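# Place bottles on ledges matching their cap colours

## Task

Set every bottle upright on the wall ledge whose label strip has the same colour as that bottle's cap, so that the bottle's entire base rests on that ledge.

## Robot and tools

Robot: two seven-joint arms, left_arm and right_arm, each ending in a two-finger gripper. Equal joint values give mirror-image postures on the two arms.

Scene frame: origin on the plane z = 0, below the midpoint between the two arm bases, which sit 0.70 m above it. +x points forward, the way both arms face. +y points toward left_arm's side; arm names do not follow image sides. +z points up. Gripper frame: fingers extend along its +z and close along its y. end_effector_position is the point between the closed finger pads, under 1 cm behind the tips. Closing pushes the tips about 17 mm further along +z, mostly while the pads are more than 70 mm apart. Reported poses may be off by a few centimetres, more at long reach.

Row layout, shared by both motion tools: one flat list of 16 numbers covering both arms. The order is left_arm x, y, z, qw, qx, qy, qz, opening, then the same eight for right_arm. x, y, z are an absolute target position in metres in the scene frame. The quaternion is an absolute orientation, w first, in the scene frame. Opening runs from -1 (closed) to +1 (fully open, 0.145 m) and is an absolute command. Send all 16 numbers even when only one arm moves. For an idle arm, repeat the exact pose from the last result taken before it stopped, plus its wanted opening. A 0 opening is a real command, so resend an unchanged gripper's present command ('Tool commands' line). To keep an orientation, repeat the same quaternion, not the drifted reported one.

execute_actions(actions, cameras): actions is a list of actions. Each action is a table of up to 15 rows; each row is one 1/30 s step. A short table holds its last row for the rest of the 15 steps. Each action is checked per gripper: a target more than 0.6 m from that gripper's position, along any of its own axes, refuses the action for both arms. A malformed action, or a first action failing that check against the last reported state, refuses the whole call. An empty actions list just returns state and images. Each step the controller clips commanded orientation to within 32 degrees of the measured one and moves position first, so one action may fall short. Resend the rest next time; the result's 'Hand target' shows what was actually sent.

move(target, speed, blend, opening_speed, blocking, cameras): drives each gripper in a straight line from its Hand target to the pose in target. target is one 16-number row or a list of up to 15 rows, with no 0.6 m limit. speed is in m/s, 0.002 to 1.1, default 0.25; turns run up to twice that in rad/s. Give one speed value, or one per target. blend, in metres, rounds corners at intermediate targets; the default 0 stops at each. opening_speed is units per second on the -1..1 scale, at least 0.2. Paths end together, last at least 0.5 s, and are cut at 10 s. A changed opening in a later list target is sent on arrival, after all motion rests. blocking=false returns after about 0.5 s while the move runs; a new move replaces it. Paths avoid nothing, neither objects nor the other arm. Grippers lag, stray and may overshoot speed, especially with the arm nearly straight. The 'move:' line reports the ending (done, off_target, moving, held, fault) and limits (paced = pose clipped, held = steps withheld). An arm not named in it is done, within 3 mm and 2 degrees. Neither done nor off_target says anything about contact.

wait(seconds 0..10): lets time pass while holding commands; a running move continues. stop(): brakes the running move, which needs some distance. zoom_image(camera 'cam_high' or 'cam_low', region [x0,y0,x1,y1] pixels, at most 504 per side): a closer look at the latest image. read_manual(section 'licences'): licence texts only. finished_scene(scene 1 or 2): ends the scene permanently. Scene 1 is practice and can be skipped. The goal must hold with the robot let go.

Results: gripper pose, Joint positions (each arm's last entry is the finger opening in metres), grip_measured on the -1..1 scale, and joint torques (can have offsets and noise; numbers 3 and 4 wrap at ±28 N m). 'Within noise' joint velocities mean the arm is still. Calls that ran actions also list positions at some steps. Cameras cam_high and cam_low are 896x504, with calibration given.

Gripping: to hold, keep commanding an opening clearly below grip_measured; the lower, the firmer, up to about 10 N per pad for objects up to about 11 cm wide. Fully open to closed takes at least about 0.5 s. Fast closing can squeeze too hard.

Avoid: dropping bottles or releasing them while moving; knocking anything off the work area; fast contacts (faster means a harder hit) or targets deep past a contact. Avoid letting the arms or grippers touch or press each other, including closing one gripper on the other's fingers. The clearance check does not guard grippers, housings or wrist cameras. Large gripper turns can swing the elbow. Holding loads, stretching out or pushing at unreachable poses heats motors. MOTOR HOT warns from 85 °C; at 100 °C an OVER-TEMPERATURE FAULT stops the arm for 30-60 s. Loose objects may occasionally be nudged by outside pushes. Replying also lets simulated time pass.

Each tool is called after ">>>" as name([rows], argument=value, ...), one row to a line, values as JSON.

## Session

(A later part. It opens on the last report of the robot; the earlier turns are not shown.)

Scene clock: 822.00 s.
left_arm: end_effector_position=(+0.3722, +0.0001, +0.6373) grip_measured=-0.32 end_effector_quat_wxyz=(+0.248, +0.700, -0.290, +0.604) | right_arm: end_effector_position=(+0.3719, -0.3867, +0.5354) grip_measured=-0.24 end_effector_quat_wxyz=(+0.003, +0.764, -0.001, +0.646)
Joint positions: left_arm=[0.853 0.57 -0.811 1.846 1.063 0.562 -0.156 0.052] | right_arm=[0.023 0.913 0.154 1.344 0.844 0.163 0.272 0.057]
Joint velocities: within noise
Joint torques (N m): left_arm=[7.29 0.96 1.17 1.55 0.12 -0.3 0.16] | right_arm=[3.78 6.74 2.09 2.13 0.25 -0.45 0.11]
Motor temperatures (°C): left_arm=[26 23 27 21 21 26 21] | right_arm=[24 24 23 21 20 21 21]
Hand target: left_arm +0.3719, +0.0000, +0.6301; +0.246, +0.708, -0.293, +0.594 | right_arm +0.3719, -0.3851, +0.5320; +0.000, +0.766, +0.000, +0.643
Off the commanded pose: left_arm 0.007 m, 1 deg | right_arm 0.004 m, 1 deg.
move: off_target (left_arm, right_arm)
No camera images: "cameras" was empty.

>>> move([
  [0.372,0.0,0.637,0.246,0.7078,-0.2932,0.5939,-0.6,0.372,-0.385,0.535,0,0.7661,0,0.6428,-0.6],
  [0.372,0.0,0.637,0.246,0.7078,-0.2932,0.5939,0.2,0.372,-0.385,0.535,0,0.7661,0,0.6428,0.2],
  [0.28,0.095,0.65,0.246,0.7078,-0.2932,0.5939,0.2,0.295,-0.385,0.55,0,0.7661,0,0.6428,0.2],
], speed=[0.05,0.1,0.15], opening_speed=0.7)

>>> zoom_image(camera="cam_high", region=[450, 200, 690, 420])

Scene clock: 840.43 s.
left_arm: end_effector_position=(+0.2809, +0.0961, +0.6502) grip_measured=+0.20 end_effector_quat_wxyz=(+0.242, +0.709, -0.292, +0.595) | right_arm: end_effector_position=(+0.2950, -0.3858, +0.5485) grip_measured=+0.20 end_effector_quat_wxyz=(+0.002, +0.767, -0.002, +0.641)
Joint positions: left_arm=[0.375 1.29 -0.379 2.309 1.386 0.357 -0.048 0.09] | right_arm=[-0.535 0.873 0.608 1.668 0.931 0.183 0.296 0.09]
Joint velocities: within noise
Joint torques (N m): left_arm=[4.02 3.39 2.22 1.32 0.17 -0.73 0.24] | right_arm=[1.25 6.66 4.48 2.95 0.37 -0.43 0.17]
Motor temperatures (°C): left_arm=[26 22 26 21 21 25 21] | right_arm=[23 25 23 21 20 21 21]
Hand target: left_arm +0.2800, +0.0950, +0.6500; +0.246, +0.708, -0.293, +0.594 | right_arm +0.2950, -0.3851, +0.5500; +0.000, +0.766, +0.000, +0.643
Off the commanded pose: left_arm 0.001 m, 0 deg | right_arm 0.002 m, 0 deg.
move: done

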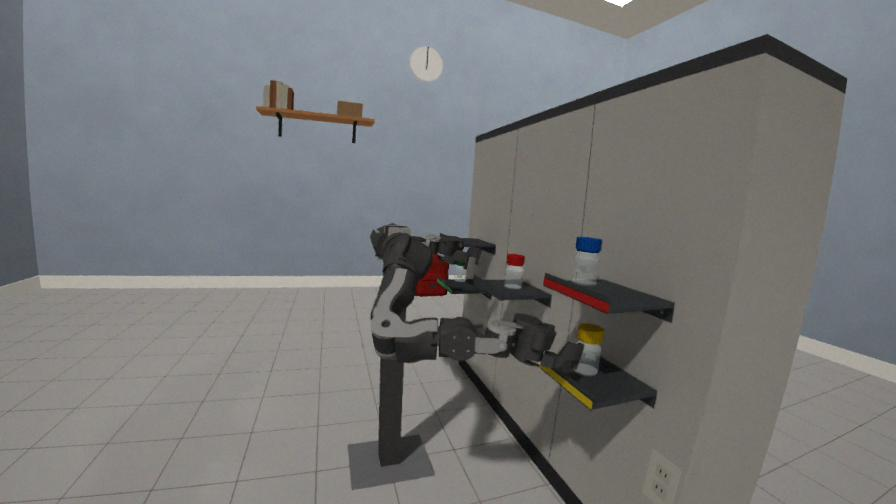

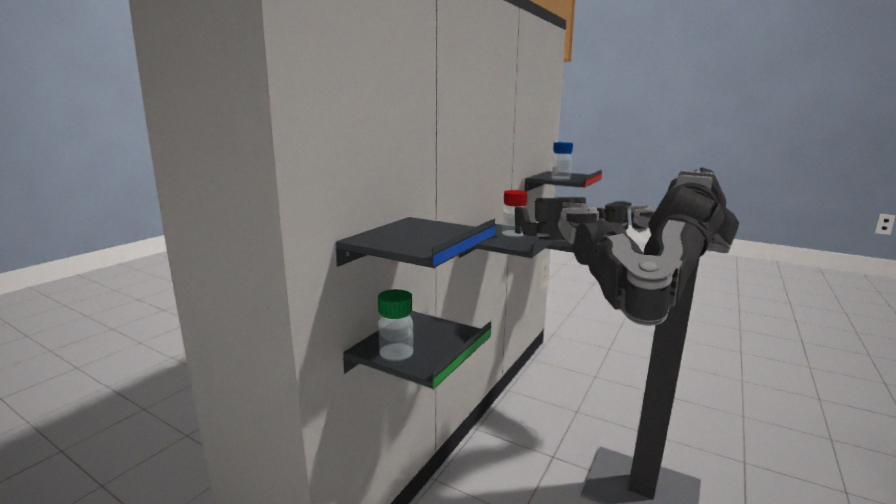

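Scaled by 2.100 from the camera's 896x504 image, which has a finer 1280x720 frame.

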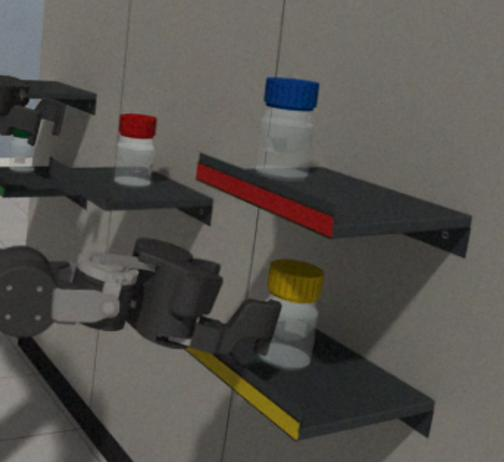

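>>> move([
  [0.28,0.15,0.65,0.246,0.7078,-0.2932,0.5939,0.2,0.34,-0.2,0.57,-0.246,0.7078,0.2932,0.5939,0.3],
  [0.26,0.24,0.66,0.1116,0.7545,-0.133,0.633,0.2,0.29,-0.085,0.655,-0.246,0.7078,0.2932,0.5939,0.3],
  [0.26,0.24,0.66,0.1116,0.7545,-0.133,0.633,0.2,0.373,0.0,0.634,-0.246,0.7078,0.2932,0.5939,0.3],
], speed=[0.2,0.2,0.12])

>>> zoom_image(camera="cam_low", region=[450, 150, 610, 270])

Scene clock: 857.73 s.
left_arm: end_effector_position=(+0.2645, +0.2392, +0.6608) grip_measured=+0.20 end_effector_quat_wxyz=(+0.112, +0.758, -0.136, +0.627) | right_arm: end_effector_position=(+0.3734, -0.0007, +0.6335) grip_measured=+0.30 end_effector_quat_wxyz=(-0.245, +0.709, +0.292, +0.593)
Joint positions: left_arm=[1.495 2.011 -1.549 2.281 1.548 0.131 0.085 0.09] | right_arm=[0.747 0.456 -0.639 1.836 0.899 0.716 -0.054 0.098]
Joint velocities: within noise
Joint torques (N m): left_arm=[1.86 0.46 1.74 0.12 0.16 -0.53 0.24] | right_arm=[6 0.36 2.59 2.55 0.01 -0.56 0.14]
Motor temperatures (°C): left_arm=[25 23 26 21 21 26 21] | right_arm=[23 25 23 21 20 21 21]
Hand target: left_arm +0.2642, +0.2386, +0.6595; +0.115, +0.760, -0.137, +0.625 | right_arm +0.3730, +0.0000, +0.6340; -0.246, +0.708, +0.293, +0.594
Off the commanded pose: left_arm 0.005 m, 1 deg | right_arm 0.001 m, 0 deg.
joint read past its limit (left arm) — joint 2 (shoulder roll), upper limit.
joint sent to its limit (left arm) — joint 2 (shoulder roll), upper limit. The joint targets are off in position, not in orientation.
move: off_target (left_arm)

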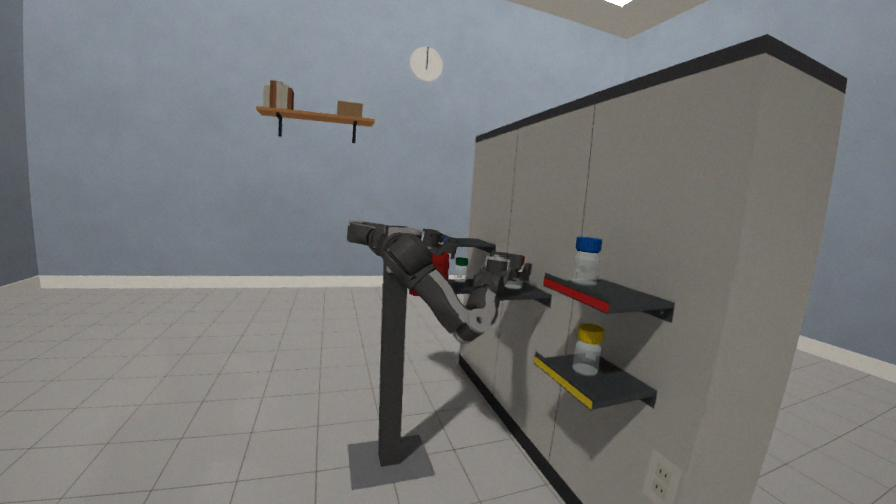

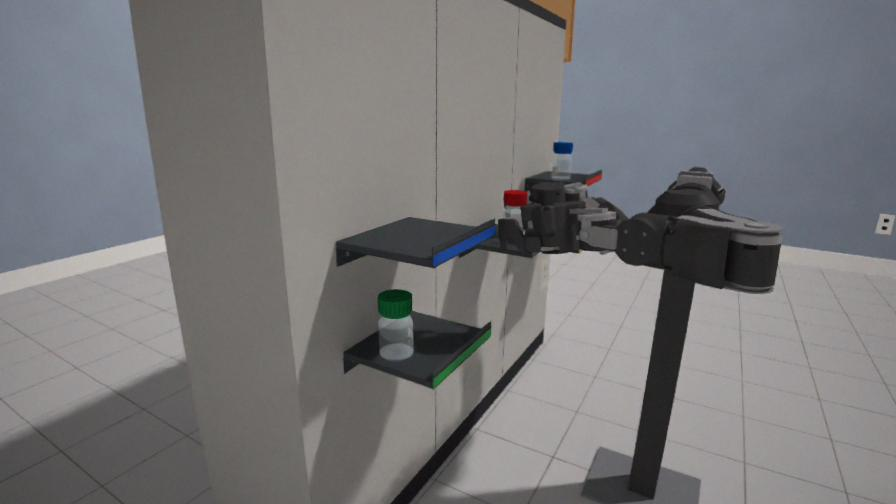

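Scaled by 3.150 from the camera's 896x504 image, which has a finer 1280x720 frame.

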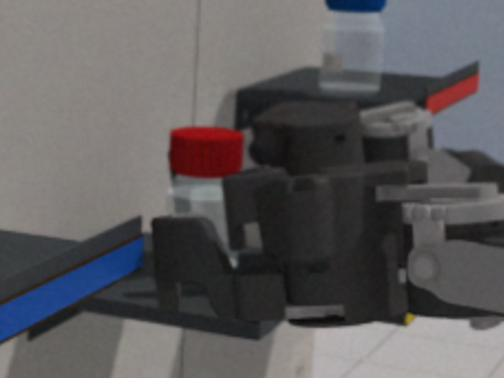

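>>> move([
  [0.28,0.18,0.65,0.246,0.7078,-0.2932,0.5939,0.2,0.373,0.0,0.634,-0.246,0.7078,0.2932,0.5939,-0.6],
  [0.28,0.18,0.65,0.246,0.7078,-0.2932,0.5939,0.2,0.373,0.0,0.675,-0.246,0.7078,0.2932,0.5939,-0.6],
  [0.28,0.18,0.65,0.246,0.7078,-0.2932,0.5939,0.2,0.28,-0.16,0.74,-0.246,0.7078,0.2932,0.5939,-0.6],
], speed=0.15, opening_speed=0.7)

>>> move([
  [0.28,0.18,0.65,0.246,0.7078,-0.2932,0.5939,0.2,0.24,-0.31,0.79,-0.1116,0.7545,0.133,0.633,-0.6],
  [0.28,0.18,0.65,0.246,0.7078,-0.2932,0.5939,0.2,0.24,-0.44,0.785,-0.05,0.7645,0.05,0.6415,-0.6],
], speed=0.15)

Scene clock: 880.03 s.
left_arm: end_effector_position=(+0.2807, +0.1802, +0.6516) grip_measured=+0.20 end_effector_quat_wxyz=(+0.244, +0.707, -0.292, +0.596) | right_arm: end_effector_position=(+0.2810, -0.1600, +0.7380) grip_measured=-0.24 end_effector_quat_wxyz=(-0.244, +0.706, +0.296, +0.595)
Joint positions: left_arm=[1.459 1.727 -1.562 2.094 1.463 0.059 0.411 0.09] | right_arm=[0.303 1.303 0.258 2.097 1.559 0.785 0.281 0.058]
Joint velocities: within noise
Joint torques (N m): left_arm=[2.73 0.83 2.25 0.28 0.3 -0.63 0.23] | right_arm=[2.99 4.92 4.62 -0.06 0.3 -0.35 0.19]
Motor temperatures (°C): left_arm=[24 22 25 21 21 25 21] | right_arm=[24 24 23 21 20 21 21]
Hand target: left_arm +0.2800, +0.1800, +0.6499; +0.246, +0.708, -0.293, +0.594 | right_arm +0.2801, -0.1601, +0.7399; -0.246, +0.704, +0.297, +0.596
Off the commanded pose: left_arm 0.002 m, 0 deg | right_arm 0.002 m, 0 deg.
joint sent to its limit (right arm) — joint 5 (forearm roll), upper limit; joint 6 (wrist pitch), upper limit. The joint targets still meet the commanded pose.
move: done

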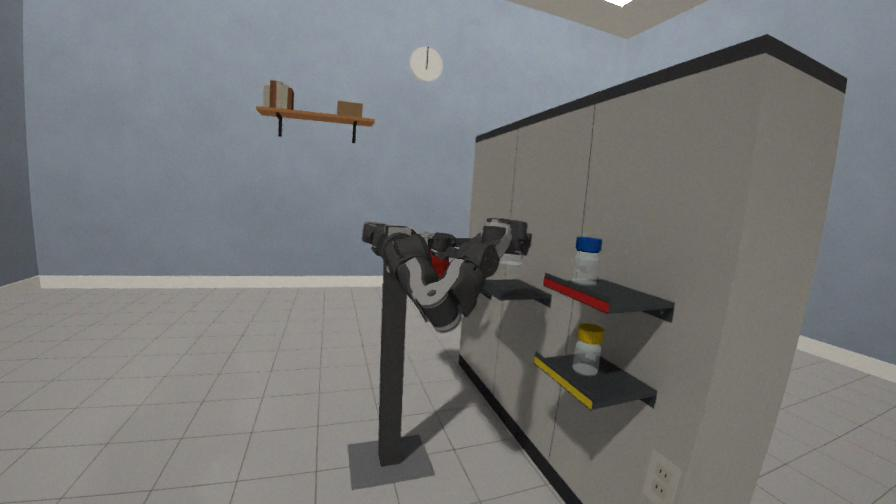

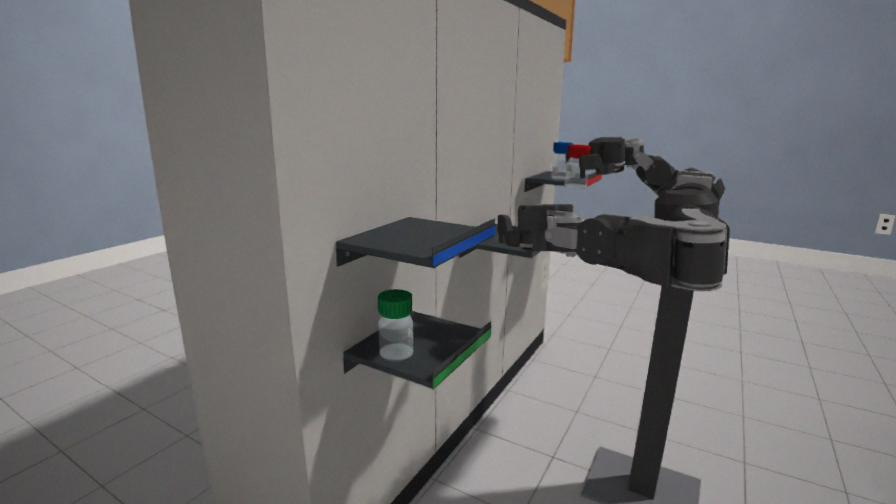

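Scene clock: 883.00 s.
left_arm: end_effector_position=(+0.2807, +0.1802, +0.6516) grip_measured=+0.20 end_effector_quat_wxyz=(+0.244, +0.707, -0.292, +0.596) | right_arm: end_effector_position=(+0.2405, -0.4418, +0.7821) grip_measured=-0.24 end_effector_quat_wxyz=(-0.045, +0.738, +0.080, +0.669)
Joint positions: left_arm=[1.459 1.727 -1.562 2.094 1.463 0.059 0.411 0.09] | right_arm=[-0.657 1.3 1.564 1.336 0.866 0.785 1.013 0.058]
Joint velocities: within noise
Joint torques (N m): left_arm=[2.76 0.83 2.25 0.29 0.3 -0.63 0.24] | right_arm=[1.7 8.95 3.45 1.42 0.54 -0.11 0.17]
Motor temperatures (°C): left_arm=[24 22 25 21 21 25 21] | right_arm=[24 24 23 21 20 21 21]
Hand target: left_arm +0.2800, +0.1800, +0.6499; +0.246, +0.708, -0.293, +0.594 | right_arm +0.2402, -0.4402, +0.7847; -0.048, +0.735, +0.083, +0.671
Off the commanded pose: left_arm 0.002 m, 0 deg | right_arm 0.003 m, 6 deg.
joint sent to its limit (right arm) — joint 3 (upper arm roll), upper limit; joint 6 (wrist pitch), upper limit. The joint targets are off in orientation, not in position.
move: off_target (right_arm)

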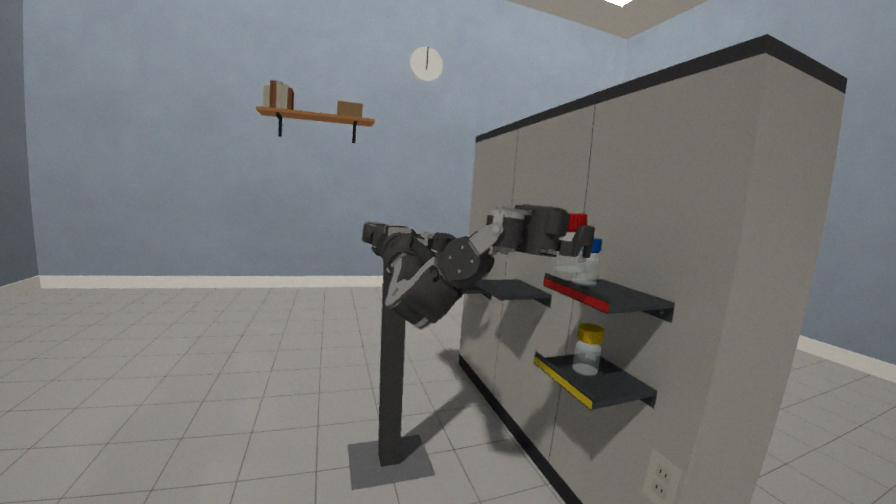

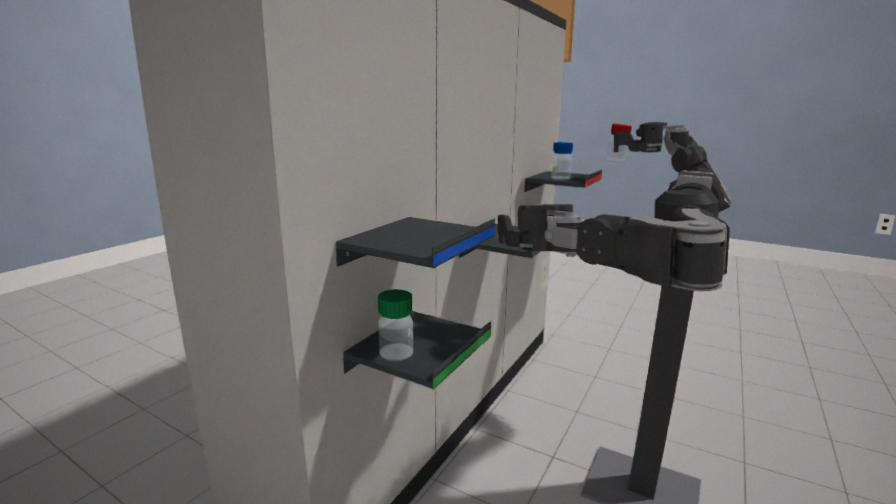

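>>> move([
  [0.28,0.18,0.65,0.246,0.7078,-0.2932,0.5939,0.2,0.37,-0.457,0.765,0,0.7661,0,0.6428,-0.6],
  [0.28,0.18,0.65,0.246,0.7078,-0.2932,0.5939,0.2,0.37,-0.457,0.742,0,0.7661,0,0.6428,-0.6],
], speed=[0.15,0.06])

>>> zoom_image(camera="cam_high", region=[520, 200, 690, 330])

Scene clock: 892.40 s.
left_arm: end_effector_position=(+0.2807, +0.1802, +0.6516) grip_measured=+0.20 end_effector_quat_wxyz=(+0.244, +0.707, -0.292, +0.596) | right_arm: end_effector_position=(+0.3696, -0.4568, +0.7384) grip_measured=-0.24 end_effector_quat_wxyz=(-0.001, +0.771, +0.000, +0.636)
Joint positions: left_arm=[1.459 1.727 -1.562 2.094 1.463 0.059 0.411 0.09] | right_arm=[-0.872 1.685 1.138 1.062 1.421 0.439 0.452 0.058]
Joint velocities: within noise
Joint torques (N m): left_arm=[2.76 0.8 2.24 0.29 0.3 -0.63 0.24] | right_arm=[3.97 6.47 4.52 0.59 0.53 -0.74 -0.15]
Motor temperatures (°C): left_arm=[24 22 25 21 21 26 21] | right_arm=[23 25 23 20 20 21 21]
Hand target: left_arm +0.2800, +0.1800, +0.6499; +0.246, +0.708, -0.293, +0.594 | right_arm +0.3700, -0.4570, +0.7420; +0.000, +0.766, +0.000, +0.643
Off the commanded pose: left_arm 0.002 m, 0 deg | right_arm 0.004 m, 1 deg.
move: off_target (right_arm)

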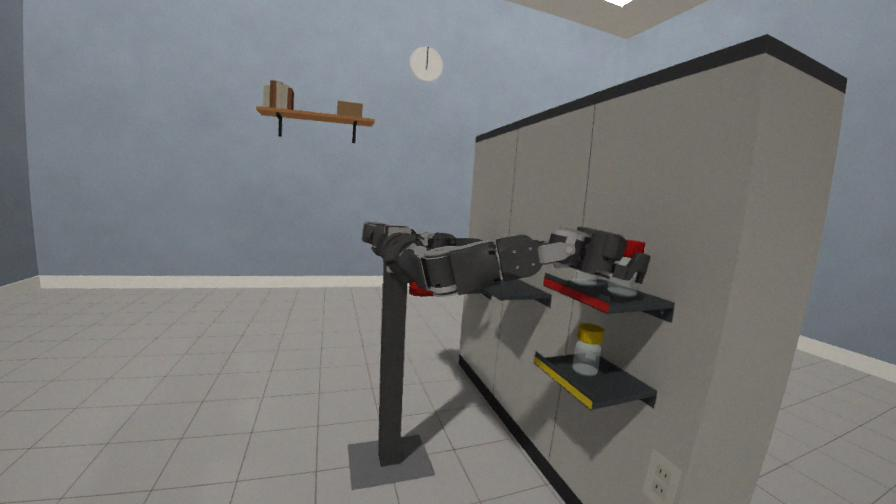

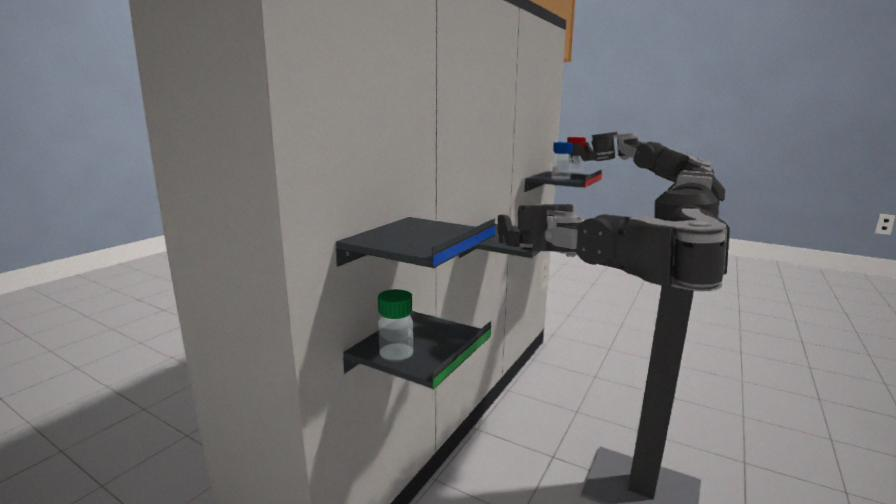

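Scaled by 2.965 from the camera's 896x504 image, which has a finer 1280x720 frame.

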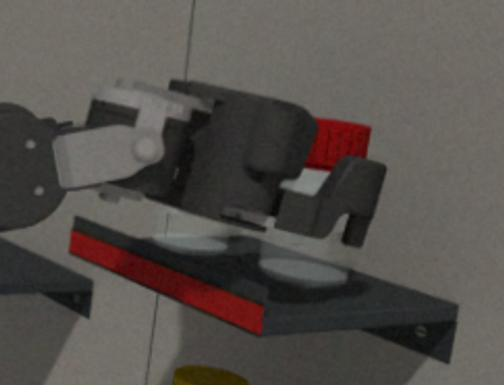

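>>> move([
  [0.28,0.18,0.65,0.246,0.7078,-0.2932,0.5939,0.2,0.37,-0.457,0.737,0,0.7661,0,0.6428,-0.6],
], speed=0.03, cameras=[])

>>> move([
  [0.28,0.18,0.65,0.246,0.7078,-0.2932,0.5939,0.2,0.37,-0.457,0.732,0,0.7661,0,0.6428,-0.6],
], speed=0.03, cameras=[])

>>> move([
  [0.28,0.18,0.65,0.246,0.7078,-0.2932,0.5939,0.2,0.37,-0.457,0.728,0,0.7661,0,0.6428,-0.6],
], speed=0.03, cameras=[])

Scene clock: 902.33 s.
left_arm: end_effector_position=(+0.2807, +0.1802, +0.6516) grip_measured=+0.20 end_effector_quat_wxyz=(+0.244, +0.707, -0.292, +0.596) | right_arm: end_effector_position=(+0.3699, -0.4565, +0.7343) grip_measured=-0.24 end_effector_quat_wxyz=(-0.001, +0.771, +0.001, +0.637)
Joint positions: left_arm=[1.459 1.727 -1.562 2.094 1.463 0.059 0.411 0.09] | right_arm=[-0.887 1.679 1.138 1.069 1.427 0.423 0.448 0.058]
Joint velocities: within noise
Joint torques (N m): left_arm=[2.76 0.83 2.24 0.29 0.3 -0.63 0.24] | right_arm=[3.78 5.92 4.33 0.68 0.55 -0.72 -0.16]
Motor temperatures (°C): left_arm=[24 22 25 21 21 26 21] | right_arm=[23 25 24 20 20 21 21]
Hand target: left_arm +0.2800, +0.1800, +0.6499; +0.246, +0.708, -0.293, +0.594 | right_arm +0.3700, -0.4570, +0.7370; +0.000, +0.766, +0.000, +0.643
Off the commanded pose: left_arm 0.002 m, 0 deg | right_arm 0.003 m, 1 deg.
move: done
No camera images: "cameras" was empty.

Scene clock: 903.03 s.
left_arm: end_effector_position=(+0.2807, +0.1802, +0.6516) grip_measured=+0.20 end_effector_quat_wxyz=(+0.244, +0.707, -0.292, +0.596) | right_arm: end_effector_position=(+0.3699, -0.4564, +0.7294) grip_measured=-0.24 end_effector_quat_wxyz=(-0.001, +0.771, +0.001, +0.637)
Joint positions: left_arm=[1.459 1.727 -1.562 2.094 1.463 0.059 0.411 0.09] | right_arm=[-0.904 1.671 1.138 1.077 1.432 0.405 0.443 0.058]
Joint velocities: within noise
Joint torques (N m): left_arm=[2.73 0.83 2.24 0.28 0.29 -0.63 0.24] | right_arm=[3.81 5.82 4.44 0.7 0.54 -0.7 -0.16]
Motor temperatures (°C): left_arm=[24 22 25 21 21 26 21] | right_arm=[23 25 24 20 20 21 21]
Hand target: left_arm +0.2800, +0.1800, +0.6499; +0.246, +0.708, -0.293, +0.594 | right_arm +0.3700, -0.4569, +0.7321; +0.000, +0.766, +0.000, +0.643
Off the commanded pose: left_arm 0.002 m, 0 deg | right_arm 0.003 m, 1 deg.
move: done
No camera images: "cameras" was empty.

Scene clock: 903.73 s.
left_arm: end_effector_position=(+0.2807, +0.1802, +0.6516) grip_measured=+0.20 end_effector_quat_wxyz=(+0.244, +0.707, -0.292, +0.596) | right_arm: end_effector_position=(+0.3701, -0.4562, +0.7287) grip_measured=-0.24 end_effector_quat_wxyz=(-0.001, +0.767, +0.002, +0.642)
Joint positions: left_arm=[1.459 1.727 -1.562 2.094 1.463 0.059 0.411 0.09] | right_arm=[-0.913 1.666 1.138 1.083 1.439 0.385 0.44 0.058]
Joint velocities: within noise
Joint torques (N m): left_arm=[2.73 0.83 2.24 0.28 0.3 -0.63 0.24] | right_arm=[3.23 5.53 3.81 0.73 0.48 -0.54 -0.13]
Motor temperatures (°C): left_arm=[24 22 25 21 21 26 21] | right_arm=[23 25 24 20 20 21 21]
Hand target: left_arm +0.2800, +0.1800, +0.6499; +0.246, +0.708, -0.293, +0.594 | right_arm +0.3699, -0.4571, +0.7280; +0.000, +0.766, +0.000, +0.643
Off the commanded pose: left_arm 0.002 m, 0 deg | right_arm 0.001 m, 0 deg.
move: done
No camera images: "cameras" was empty.

>>> move([
  [0.28,0.18,0.65,0.246,0.7078,-0.2932,0.5939,0.2,0.37,-0.457,0.731,0,0.7661,0,0.6428,-0.6],
  [0.28,0.18,0.65,0.246,0.7078,-0.2932,0.5939,0.2,0.37,-0.457,0.731,0,0.7661,0,0.6428,0.1],
  [0.28,0.18,0.65,0.246,0.7078,-0.2932,0.5939,0.2,0.245,-0.455,0.755,0,0.7661,0,0.6428,0.1],
  [0.28,0.18,0.65,0.246,0.7078,-0.2932,0.5939,0.2,0.24,-0.365,0.76,-0.0561,0.7632,0.0668,0.6404,0.25],
], speed=[0.03,0.15,0.15,0.15], opening_speed=0.7)

>>> zoom_image(camera="cam_high", region=[520, 200, 690, 330])

Scene clock: 925.03 s.
left_arm: end_effector_position=(+0.2807, +0.1802, +0.6516) grip_measured=+0.20 end_effector_quat_wxyz=(+0.244, +0.707, -0.292, +0.596) | right_arm: end_effector_position=(+0.2401, -0.3645, +0.7606) grip_measured=+0.25 end_effector_quat_wxyz=(-0.058, +0.728, +0.083, +0.678)
Joint positions: left_arm=[1.459 1.727 -1.562 2.094 1.463 0.059 0.411 0.09] | right_arm=[-0.81 1.098 1.568 1.823 1.281 0.785 0.557 0.094]
Joint velocities: within noise
Joint torques (N m): left_arm=[2.76 0.83 2.24 0.29 0.3 -0.63 0.24] | right_arm=[0.51 5.16 2.84 1.06 0.41 -0.3 -0.18]
Motor temperatures (°C): left_arm=[23 22 25 20 21 26 21] | right_arm=[23 25 24 20 20 21 21]
Hand target: left_arm +0.2800, +0.1800, +0.6499; +0.246, +0.708, -0.293, +0.594 | right_arm +0.2403, -0.3650, +0.7596; -0.058, +0.729, +0.081, +0.677
Off the commanded pose: left_arm 0.002 m, 0 deg | right_arm 0.001 m, 6 deg.
joint read past its limit (right arm) — joint 3 (upper arm roll), upper limit.
joint sent to its limit (right arm) — joint 3 (upper arm roll), upper limit; joint 6 (wrist pitch), upper limit. The joint targets are off in orientation, not in position.
move: off_target (right_arm); target 4's new opening was sent with right_arm's hand 0.001 m and 6 deg from that target

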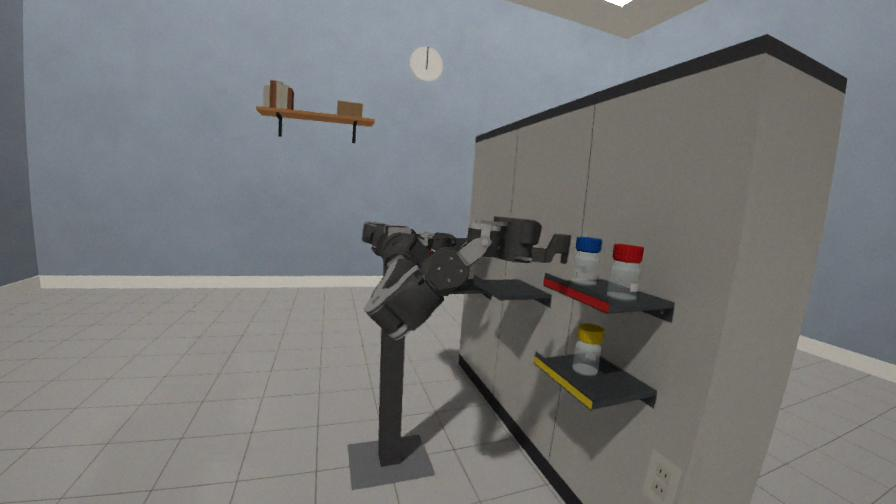

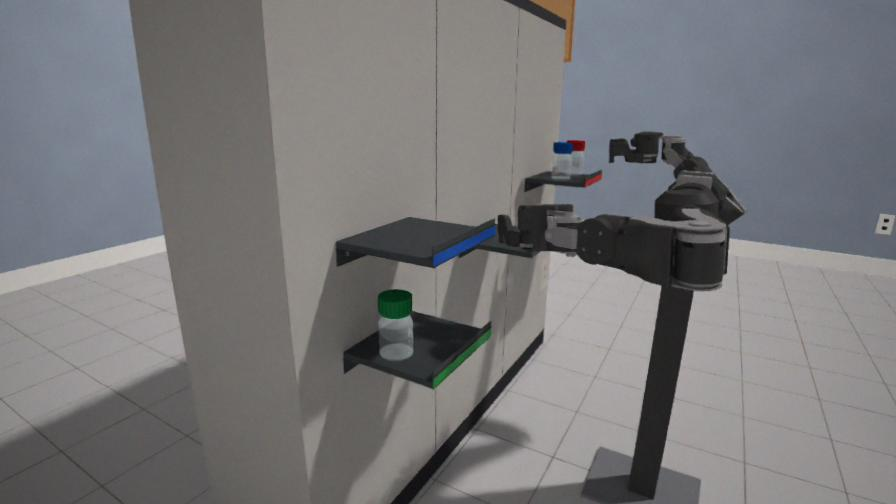

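Scaled by 2.965 from the camera's 896x504 image, which has a finer 1280x720 frame.

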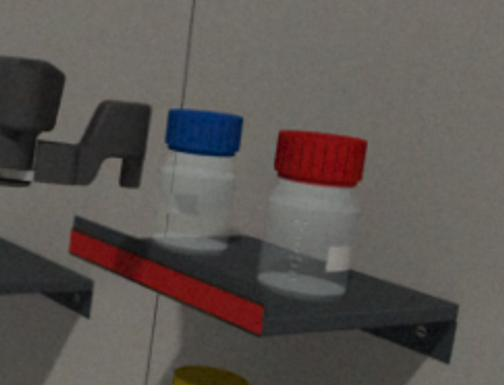

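Pick blue.

>>> move([
  [0.28,0.18,0.65,0.246,0.7078,-0.2932,0.5939,0.2,0.371,-0.344,0.729,-0.0561,0.7632,0.0668,0.6404,0.25],
], speed=0.12)

>>> zoom_image(camera="cam_high", region=[520, 200, 690, 330])

>>> zoom_image(camera="cam_low", region=[510, 100, 670, 220])

Scene clock: 935.13 s.
left_arm: end_effector_position=(+0.2807, +0.1802, +0.6516) grip_measured=+0.20 end_effector_quat_wxyz=(+0.244, +0.707, -0.292, +0.596) | right_arm: end_effector_position=(+0.3709, -0.3425, +0.7300) grip_measured=+0.25 end_effector_quat_wxyz=(-0.057, +0.763, +0.070, +0.640)
Joint positions: left_arm=[1.459 1.727 -1.562 2.094 1.463 0.059 0.411 0.09] | right_arm=[-0.861 1.6 1.132 1.554 1.55 0.443 0.184 0.094]
Joint velocities: within noise
Joint torques (N m): left_arm=[2.73 0.83 2.25 0.28 0.3 -0.63 0.24] | right_arm=[3.36 4.55 4.16 0.16 0.3 -0.54 -0.16]
Motor temperatures (°C): left_arm=[23 22 25 20 21 26 21] | right_arm=[23 25 24 20 20 21 21]
Hand target: left_arm +0.2800, +0.1800, +0.6499; +0.246, +0.708, -0.293, +0.594 | right_arm +0.3710, -0.3439, +0.7291; -0.056, +0.763, +0.067, +0.640
Off the commanded pose: left_arm 0.002 m, 0 deg | right_arm 0.002 m, 0 deg.
move: done

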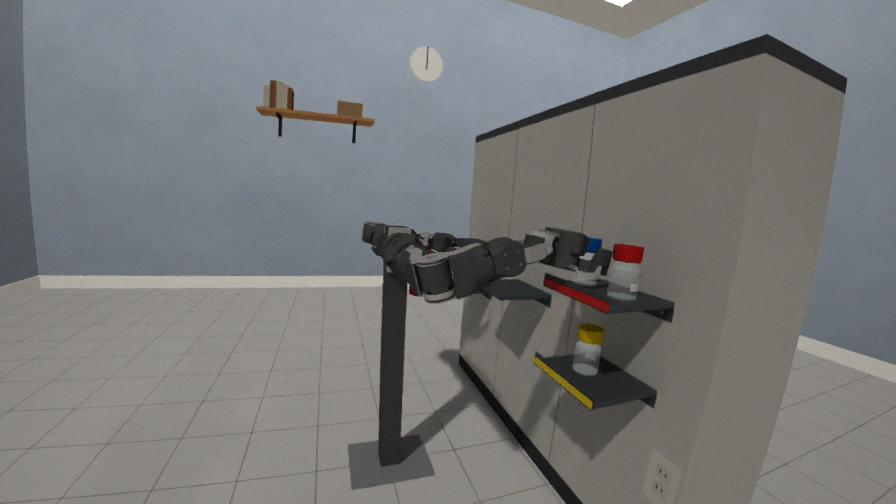

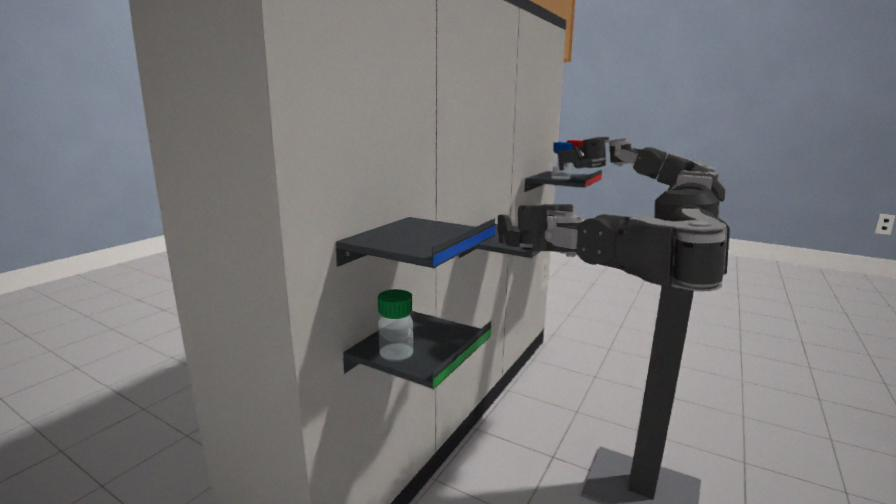

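Scaled by 2.965 from the camera's 896x504 image, which has a finer 1280x720 frame.

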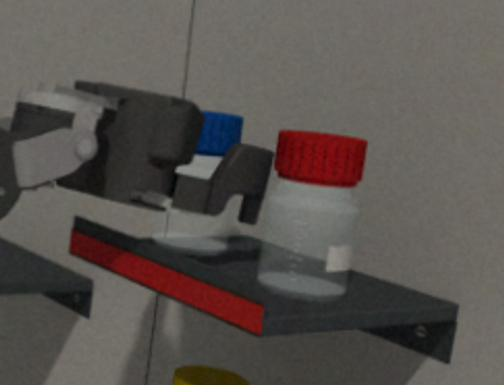

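Scaled by 3.150 from the camera's 896x504 image, which has a finer 1280x720 frame.

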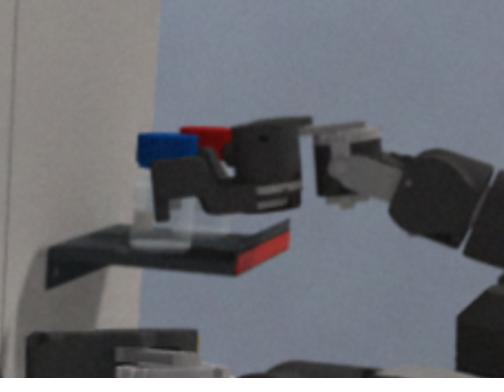

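>>> move([
  [0.28,0.18,0.65,0.246,0.7078,-0.2932,0.5939,0.2,0.377,-0.344,0.729,-0.0561,0.7632,0.0668,0.6404,0.25],
  [0.28,0.18,0.65,0.246,0.7078,-0.2932,0.5939,0.2,0.377,-0.344,0.729,-0.0561,0.7632,0.0668,0.6404,-0.6],
  [0.28,0.18,0.65,0.246,0.7078,-0.2932,0.5939,0.2,0.377,-0.344,0.77,-0.0561,0.7632,0.0668,0.6404,-0.6],
  [0.28,0.18,0.65,0.246,0.7078,-0.2932,0.5939,0.2,0.35,-0.21,0.77,-0.1116,0.7545,0.133,0.633,-0.6],
  [0.28,0.18,0.65,0.246,0.7078,-0.2932,0.5939,0.2,0.355,-0.10,0.73,-0.246,0.7078,0.2932,0.5939,-0.6],
], speed=[0.1,0.1,0.1,0.18,0.18], opening_speed=0.7)

>>> move([
  [0.28,0.18,0.65,0.246,0.7078,-0.2932,0.5939,0.2,0.373,0.0,0.66,-0.246,0.7078,0.2932,0.5939,-0.6],
  [0.28,0.18,0.65,0.246,0.7078,-0.2932,0.5939,0.2,0.373,0.0,0.64,-0.246,0.7078,0.2932,0.5939,-0.6],
], speed=[0.15,0.06])

>>> zoom_image(camera="cam_low", region=[450, 150, 610, 270])

Scene clock: 960.17 s.
left_arm: end_effector_position=(+0.2807, +0.1802, +0.6516) grip_measured=+0.20 end_effector_quat_wxyz=(+0.244, +0.707, -0.292, +0.596) | right_arm: end_effector_position=(+0.3551, -0.1004, +0.7297) grip_measured=-0.24 end_effector_quat_wxyz=(-0.212, +0.679, +0.356, +0.606)
Joint positions: left_arm=[1.459 1.727 -1.562 2.094 1.463 0.059 0.411 0.09] | right_arm=[-1.31 1.977 1.554 1.858 1.559 0.339 0.17 0.058]
Joint velocities: within noise
Joint torques (N m): left_arm=[2.76 0.83 2.24 0.29 0.3 -0.63 0.23] | right_arm=[4.5 0.94 3.73 -0.59 0.22 -0.77 0.13]
Motor temperatures (°C): left_arm=[23 22 25 20 21 26 21] | right_arm=[23 24 24 20 20 21 21]
Hand target: left_arm +0.2800, +0.1800, +0.6499; +0.246, +0.708, -0.293, +0.594 | right_arm +0.3551, -0.1002, +0.7300; -0.215, +0.677, +0.356, +0.608
Off the commanded pose: left_arm 0.002 m, 0 deg | right_arm 0.000 m, 9 deg.
joint sent to its limit (right arm) — joint 1 (shoulder pitch), lower limit; joint 5 (forearm roll), upper limit. The joint targets are off in orientation, not in position.
move: off_target (right_arm)

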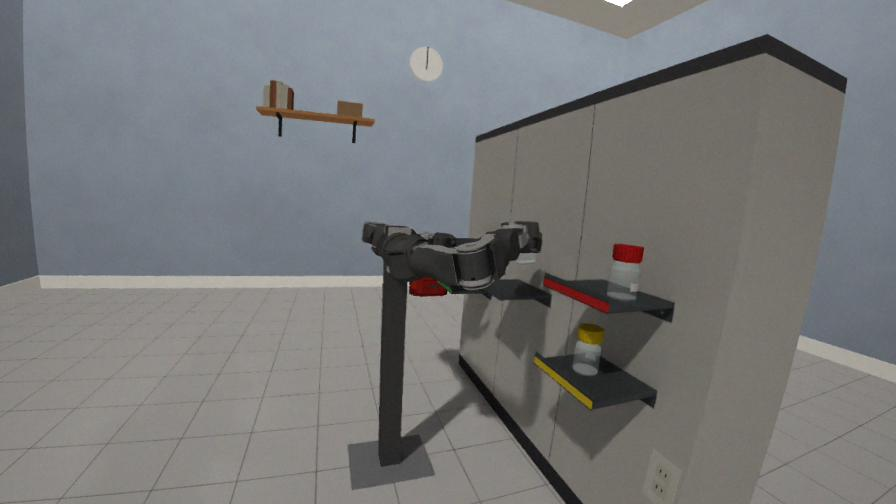

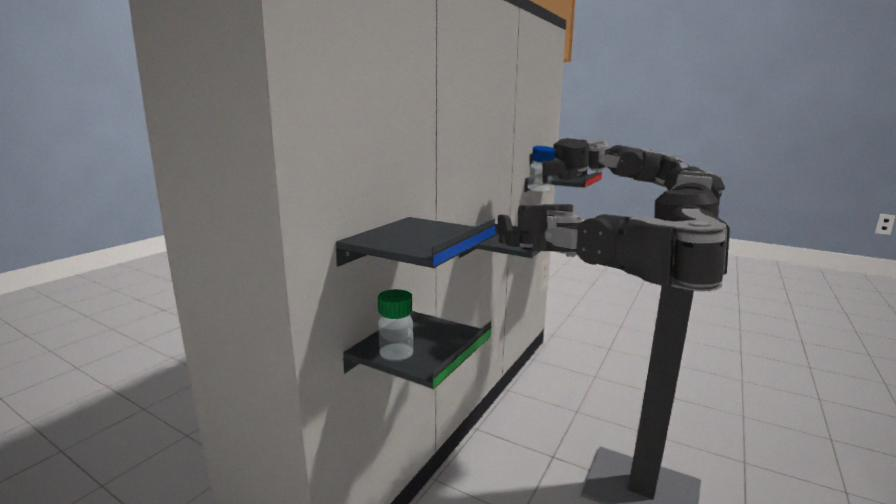

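Scene clock: 961.73 s.
left_arm: end_effector_position=(+0.2807, +0.1802, +0.6516) grip_measured=+0.20 end_effector_quat_wxyz=(+0.244, +0.707, -0.292, +0.596) | right_arm: end_effector_position=(+0.3209, -0.0628, +0.6539) grip_measured=-0.24 end_effector_quat_wxyz=(-0.247, +0.691, +0.322, +0.598)
Joint positions: left_arm=[1.459 1.727 -1.562 2.094 1.463 0.059 0.411 0.09] | right_arm=[-1.31 1.998 1.181 2.113 1.56 -0.018 -0.118 0.058]
Joint velocities: within noise
Joint torques (N m): left_arm=[2.76 0.83 2.25 0.29 0.3 -0.63 0.24] | right_arm=[4.13 1.02 3.37 0.36 0.05 -0.83 -0.18]
Motor temperatures (°C): left_arm=[23 22 25 20 21 26 21] | right_arm=[23 24 24 20 20 21 21]
Hand target: left_arm +0.2800, +0.1800, +0.6499; +0.246, +0.708, -0.293, +0.594 | right_arm +0.3214, -0.0632, +0.6545; -0.248, +0.690, +0.318, +0.601
Off the commanded pose: left_arm 0.002 m, 0 deg | right_arm 0.083 m, 4 deg.
joint read past its limit (right arm) — joint 2 (shoulder roll), upper limit.
joint sent to its limit (right arm) — joint 1 (shoulder pitch), lower limit; joint 2 (shoulder roll), upper limit; joint 5 (forearm roll), upper limit. The joint targets are off in position and orientation.
move: off_target (right_arm)

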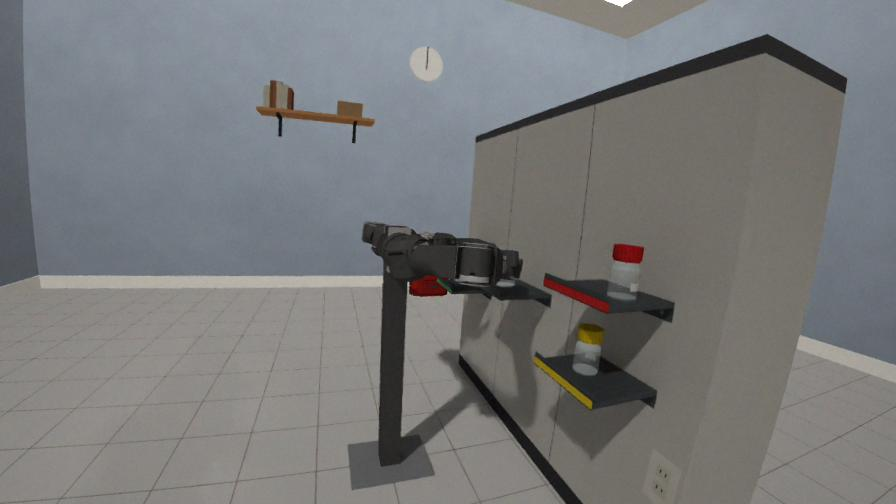

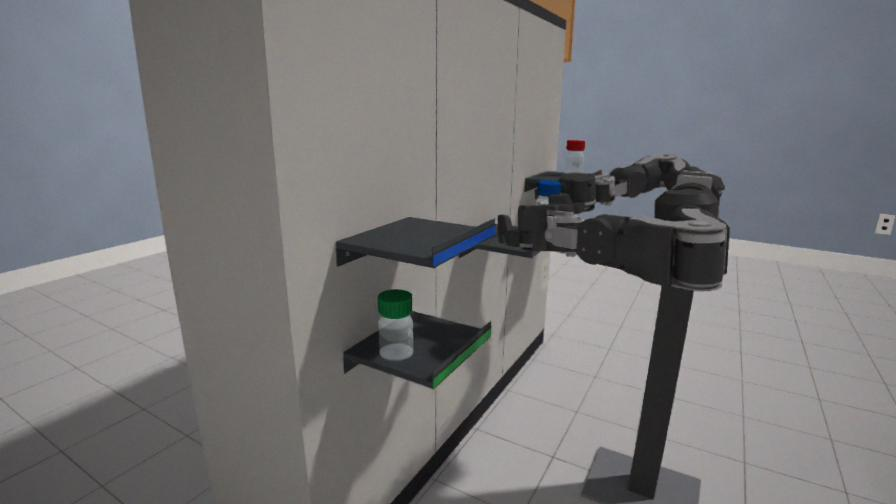

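Scaled by 3.150 from the camera's 896x504 image, which has a finer 1280x720 frame.

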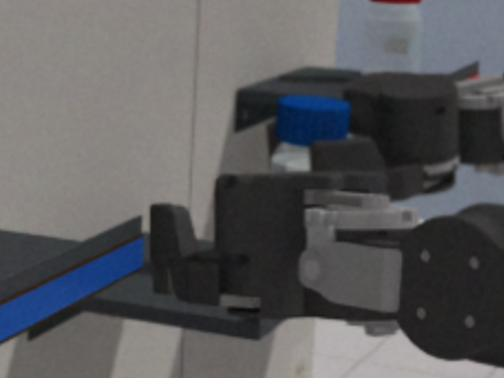

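>>> move([
  [0.28,0.18,0.65,0.246,0.7078,-0.2932,0.5939,0.2,0.32,-0.07,0.69,-0.246,0.7078,0.2932,0.5939,-0.6],
  [0.28,0.18,0.65,0.246,0.7078,-0.2932,0.5939,0.2,0.28,-0.19,0.69,-0.246,0.7078,0.2932,0.5939,-0.6],
  [0.28,0.18,0.65,0.246,0.7078,-0.2932,0.5939,0.2,0.28,-0.19,0.67,-0.4343,0.7654,0.0334,0.4740,-0.6],
], speed=0.15)

>>> move([
  [0.28,0.18,0.65,0.246,0.7078,-0.2932,0.5939,0.2,0.28,-0.19,0.67,-0.246,0.7078,0.2932,0.5939,-0.6],
], speed=0.2)

Scene clock: 985.37 s.
left_arm: end_effector_position=(+0.2807, +0.1802, +0.6516) grip_measured=+0.20 end_effector_quat_wxyz=(+0.244, +0.707, -0.292, +0.596) | right_arm: end_effector_position=(+0.2810, -0.1915, +0.6687) grip_measured=-0.24 end_effector_quat_wxyz=(-0.419, +0.702, +0.115, +0.564)
Joint positions: left_arm=[1.459 1.727 -1.562 2.094 1.463 0.059 0.411 0.09] | right_arm=[-0.139 0.911 0.503 2.028 1.556 0.785 0.387 0.058]
Joint velocities: within noise
Joint torques (N m): left_arm=[2.73 0.83 2.24 0.29 0.29 -0.63 0.24] | right_arm=[3.31 5.24 2.26 1.74 0.6 -0.3 0.5]
Motor temperatures (°C): left_arm=[23 22 25 20 21 26 21] | right_arm=[23 24 24 20 20 22 21]
Hand target: left_arm +0.2800, +0.1800, +0.6499; +0.246, +0.708, -0.293, +0.594 | right_arm +0.2801, -0.1900, +0.6697; -0.424, +0.699, +0.117, +0.563
Off the commanded pose: left_arm 0.002 m, 0 deg | right_arm 0.002 m, 16 deg.
joint sent to its limit (right arm) — joint 5 (forearm roll), upper limit; joint 6 (wrist pitch), upper limit. The joint targets are off in orientation, not in position.
move: off_target (right_arm)

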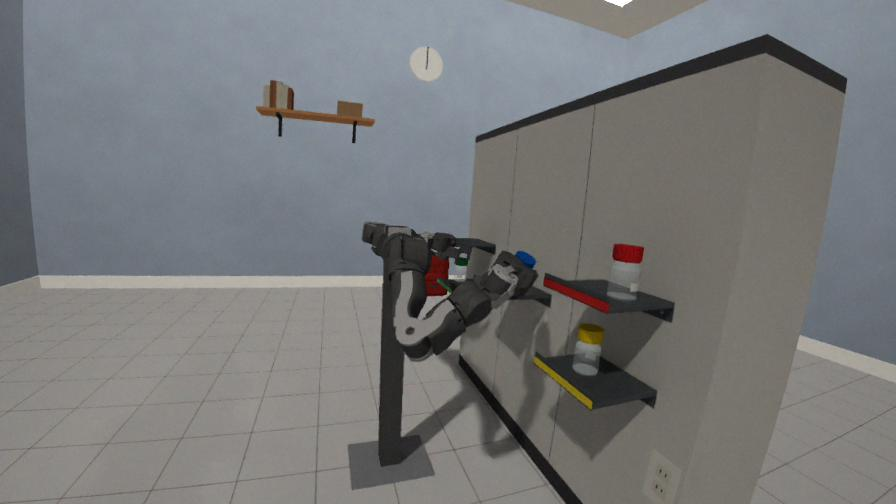

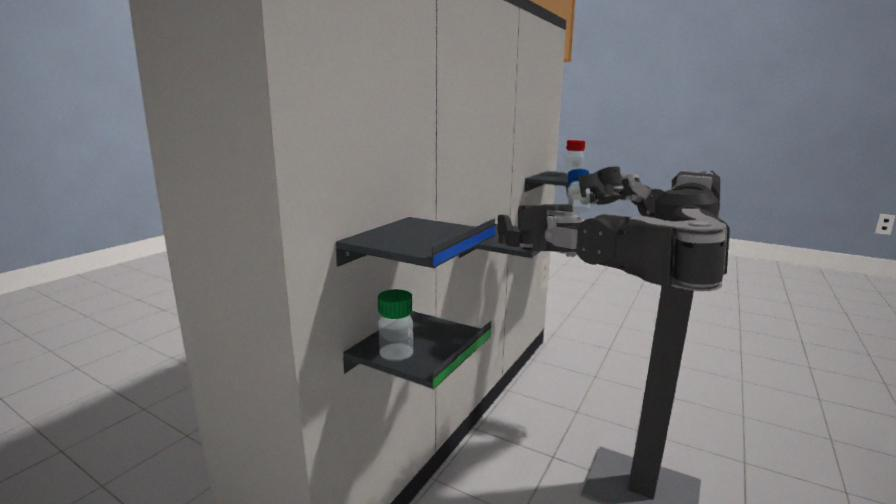

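Scene clock: 987.10 s.
left_arm: end_effector_position=(+0.2807, +0.1802, +0.6516) grip_measured=+0.20 end_effector_quat_wxyz=(+0.244, +0.707, -0.292, +0.596) | right_arm: end_effector_position=(+0.2807, -0.1904, +0.6663) grip_measured=-0.24 end_effector_quat_wxyz=(-0.245, +0.714, +0.291, +0.588)
Joint positions: left_arm=[1.459 1.727 -1.562 2.094 1.463 0.059 0.411 0.09] | right_arm=[-0.151 1.062 0.524 2.061 1.121 0.677 0.621 0.058]
Joint velocities: within noise
Joint torques (N m): left_arm=[2.76 0.83 2.24 0.29 0.3 -0.63 0.24] | right_arm=[3.28 5.18 4.34 1.58 0.45 -0.55 0.2]
Motor temperatures (°C): left_arm=[23 22 25 20 21 26 21] | right_arm=[23 24 24 20 20 21 21]
Hand target: left_arm +0.2800, +0.1800, +0.6499; +0.246, +0.708, -0.293, +0.594 | right_arm +0.2800, -0.1900, +0.6699; -0.246, +0.708, +0.293, +0.594
Off the commanded pose: left_arm 0.002 m, 0 deg | right_arm 0.004 m, 1 deg.
move: off_target (right_arm)

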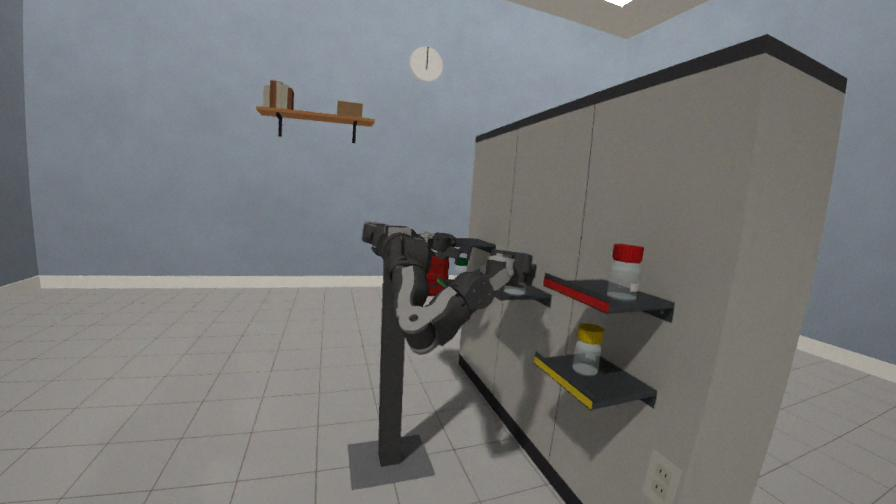

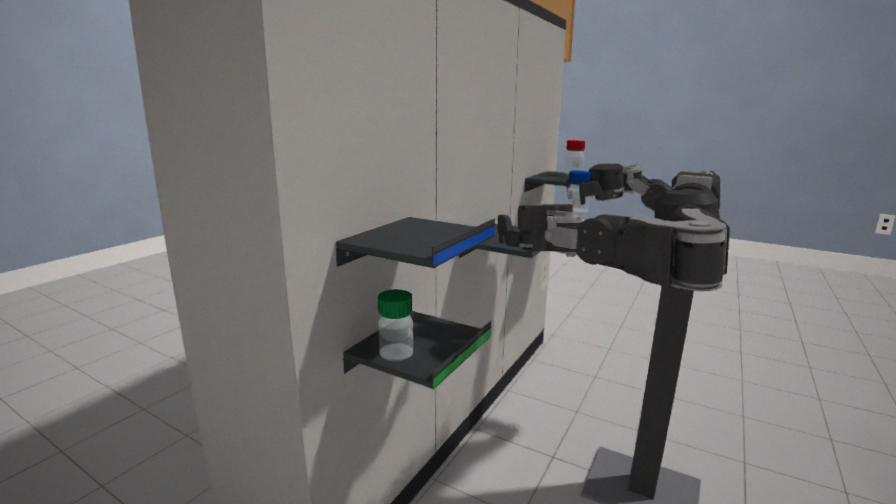

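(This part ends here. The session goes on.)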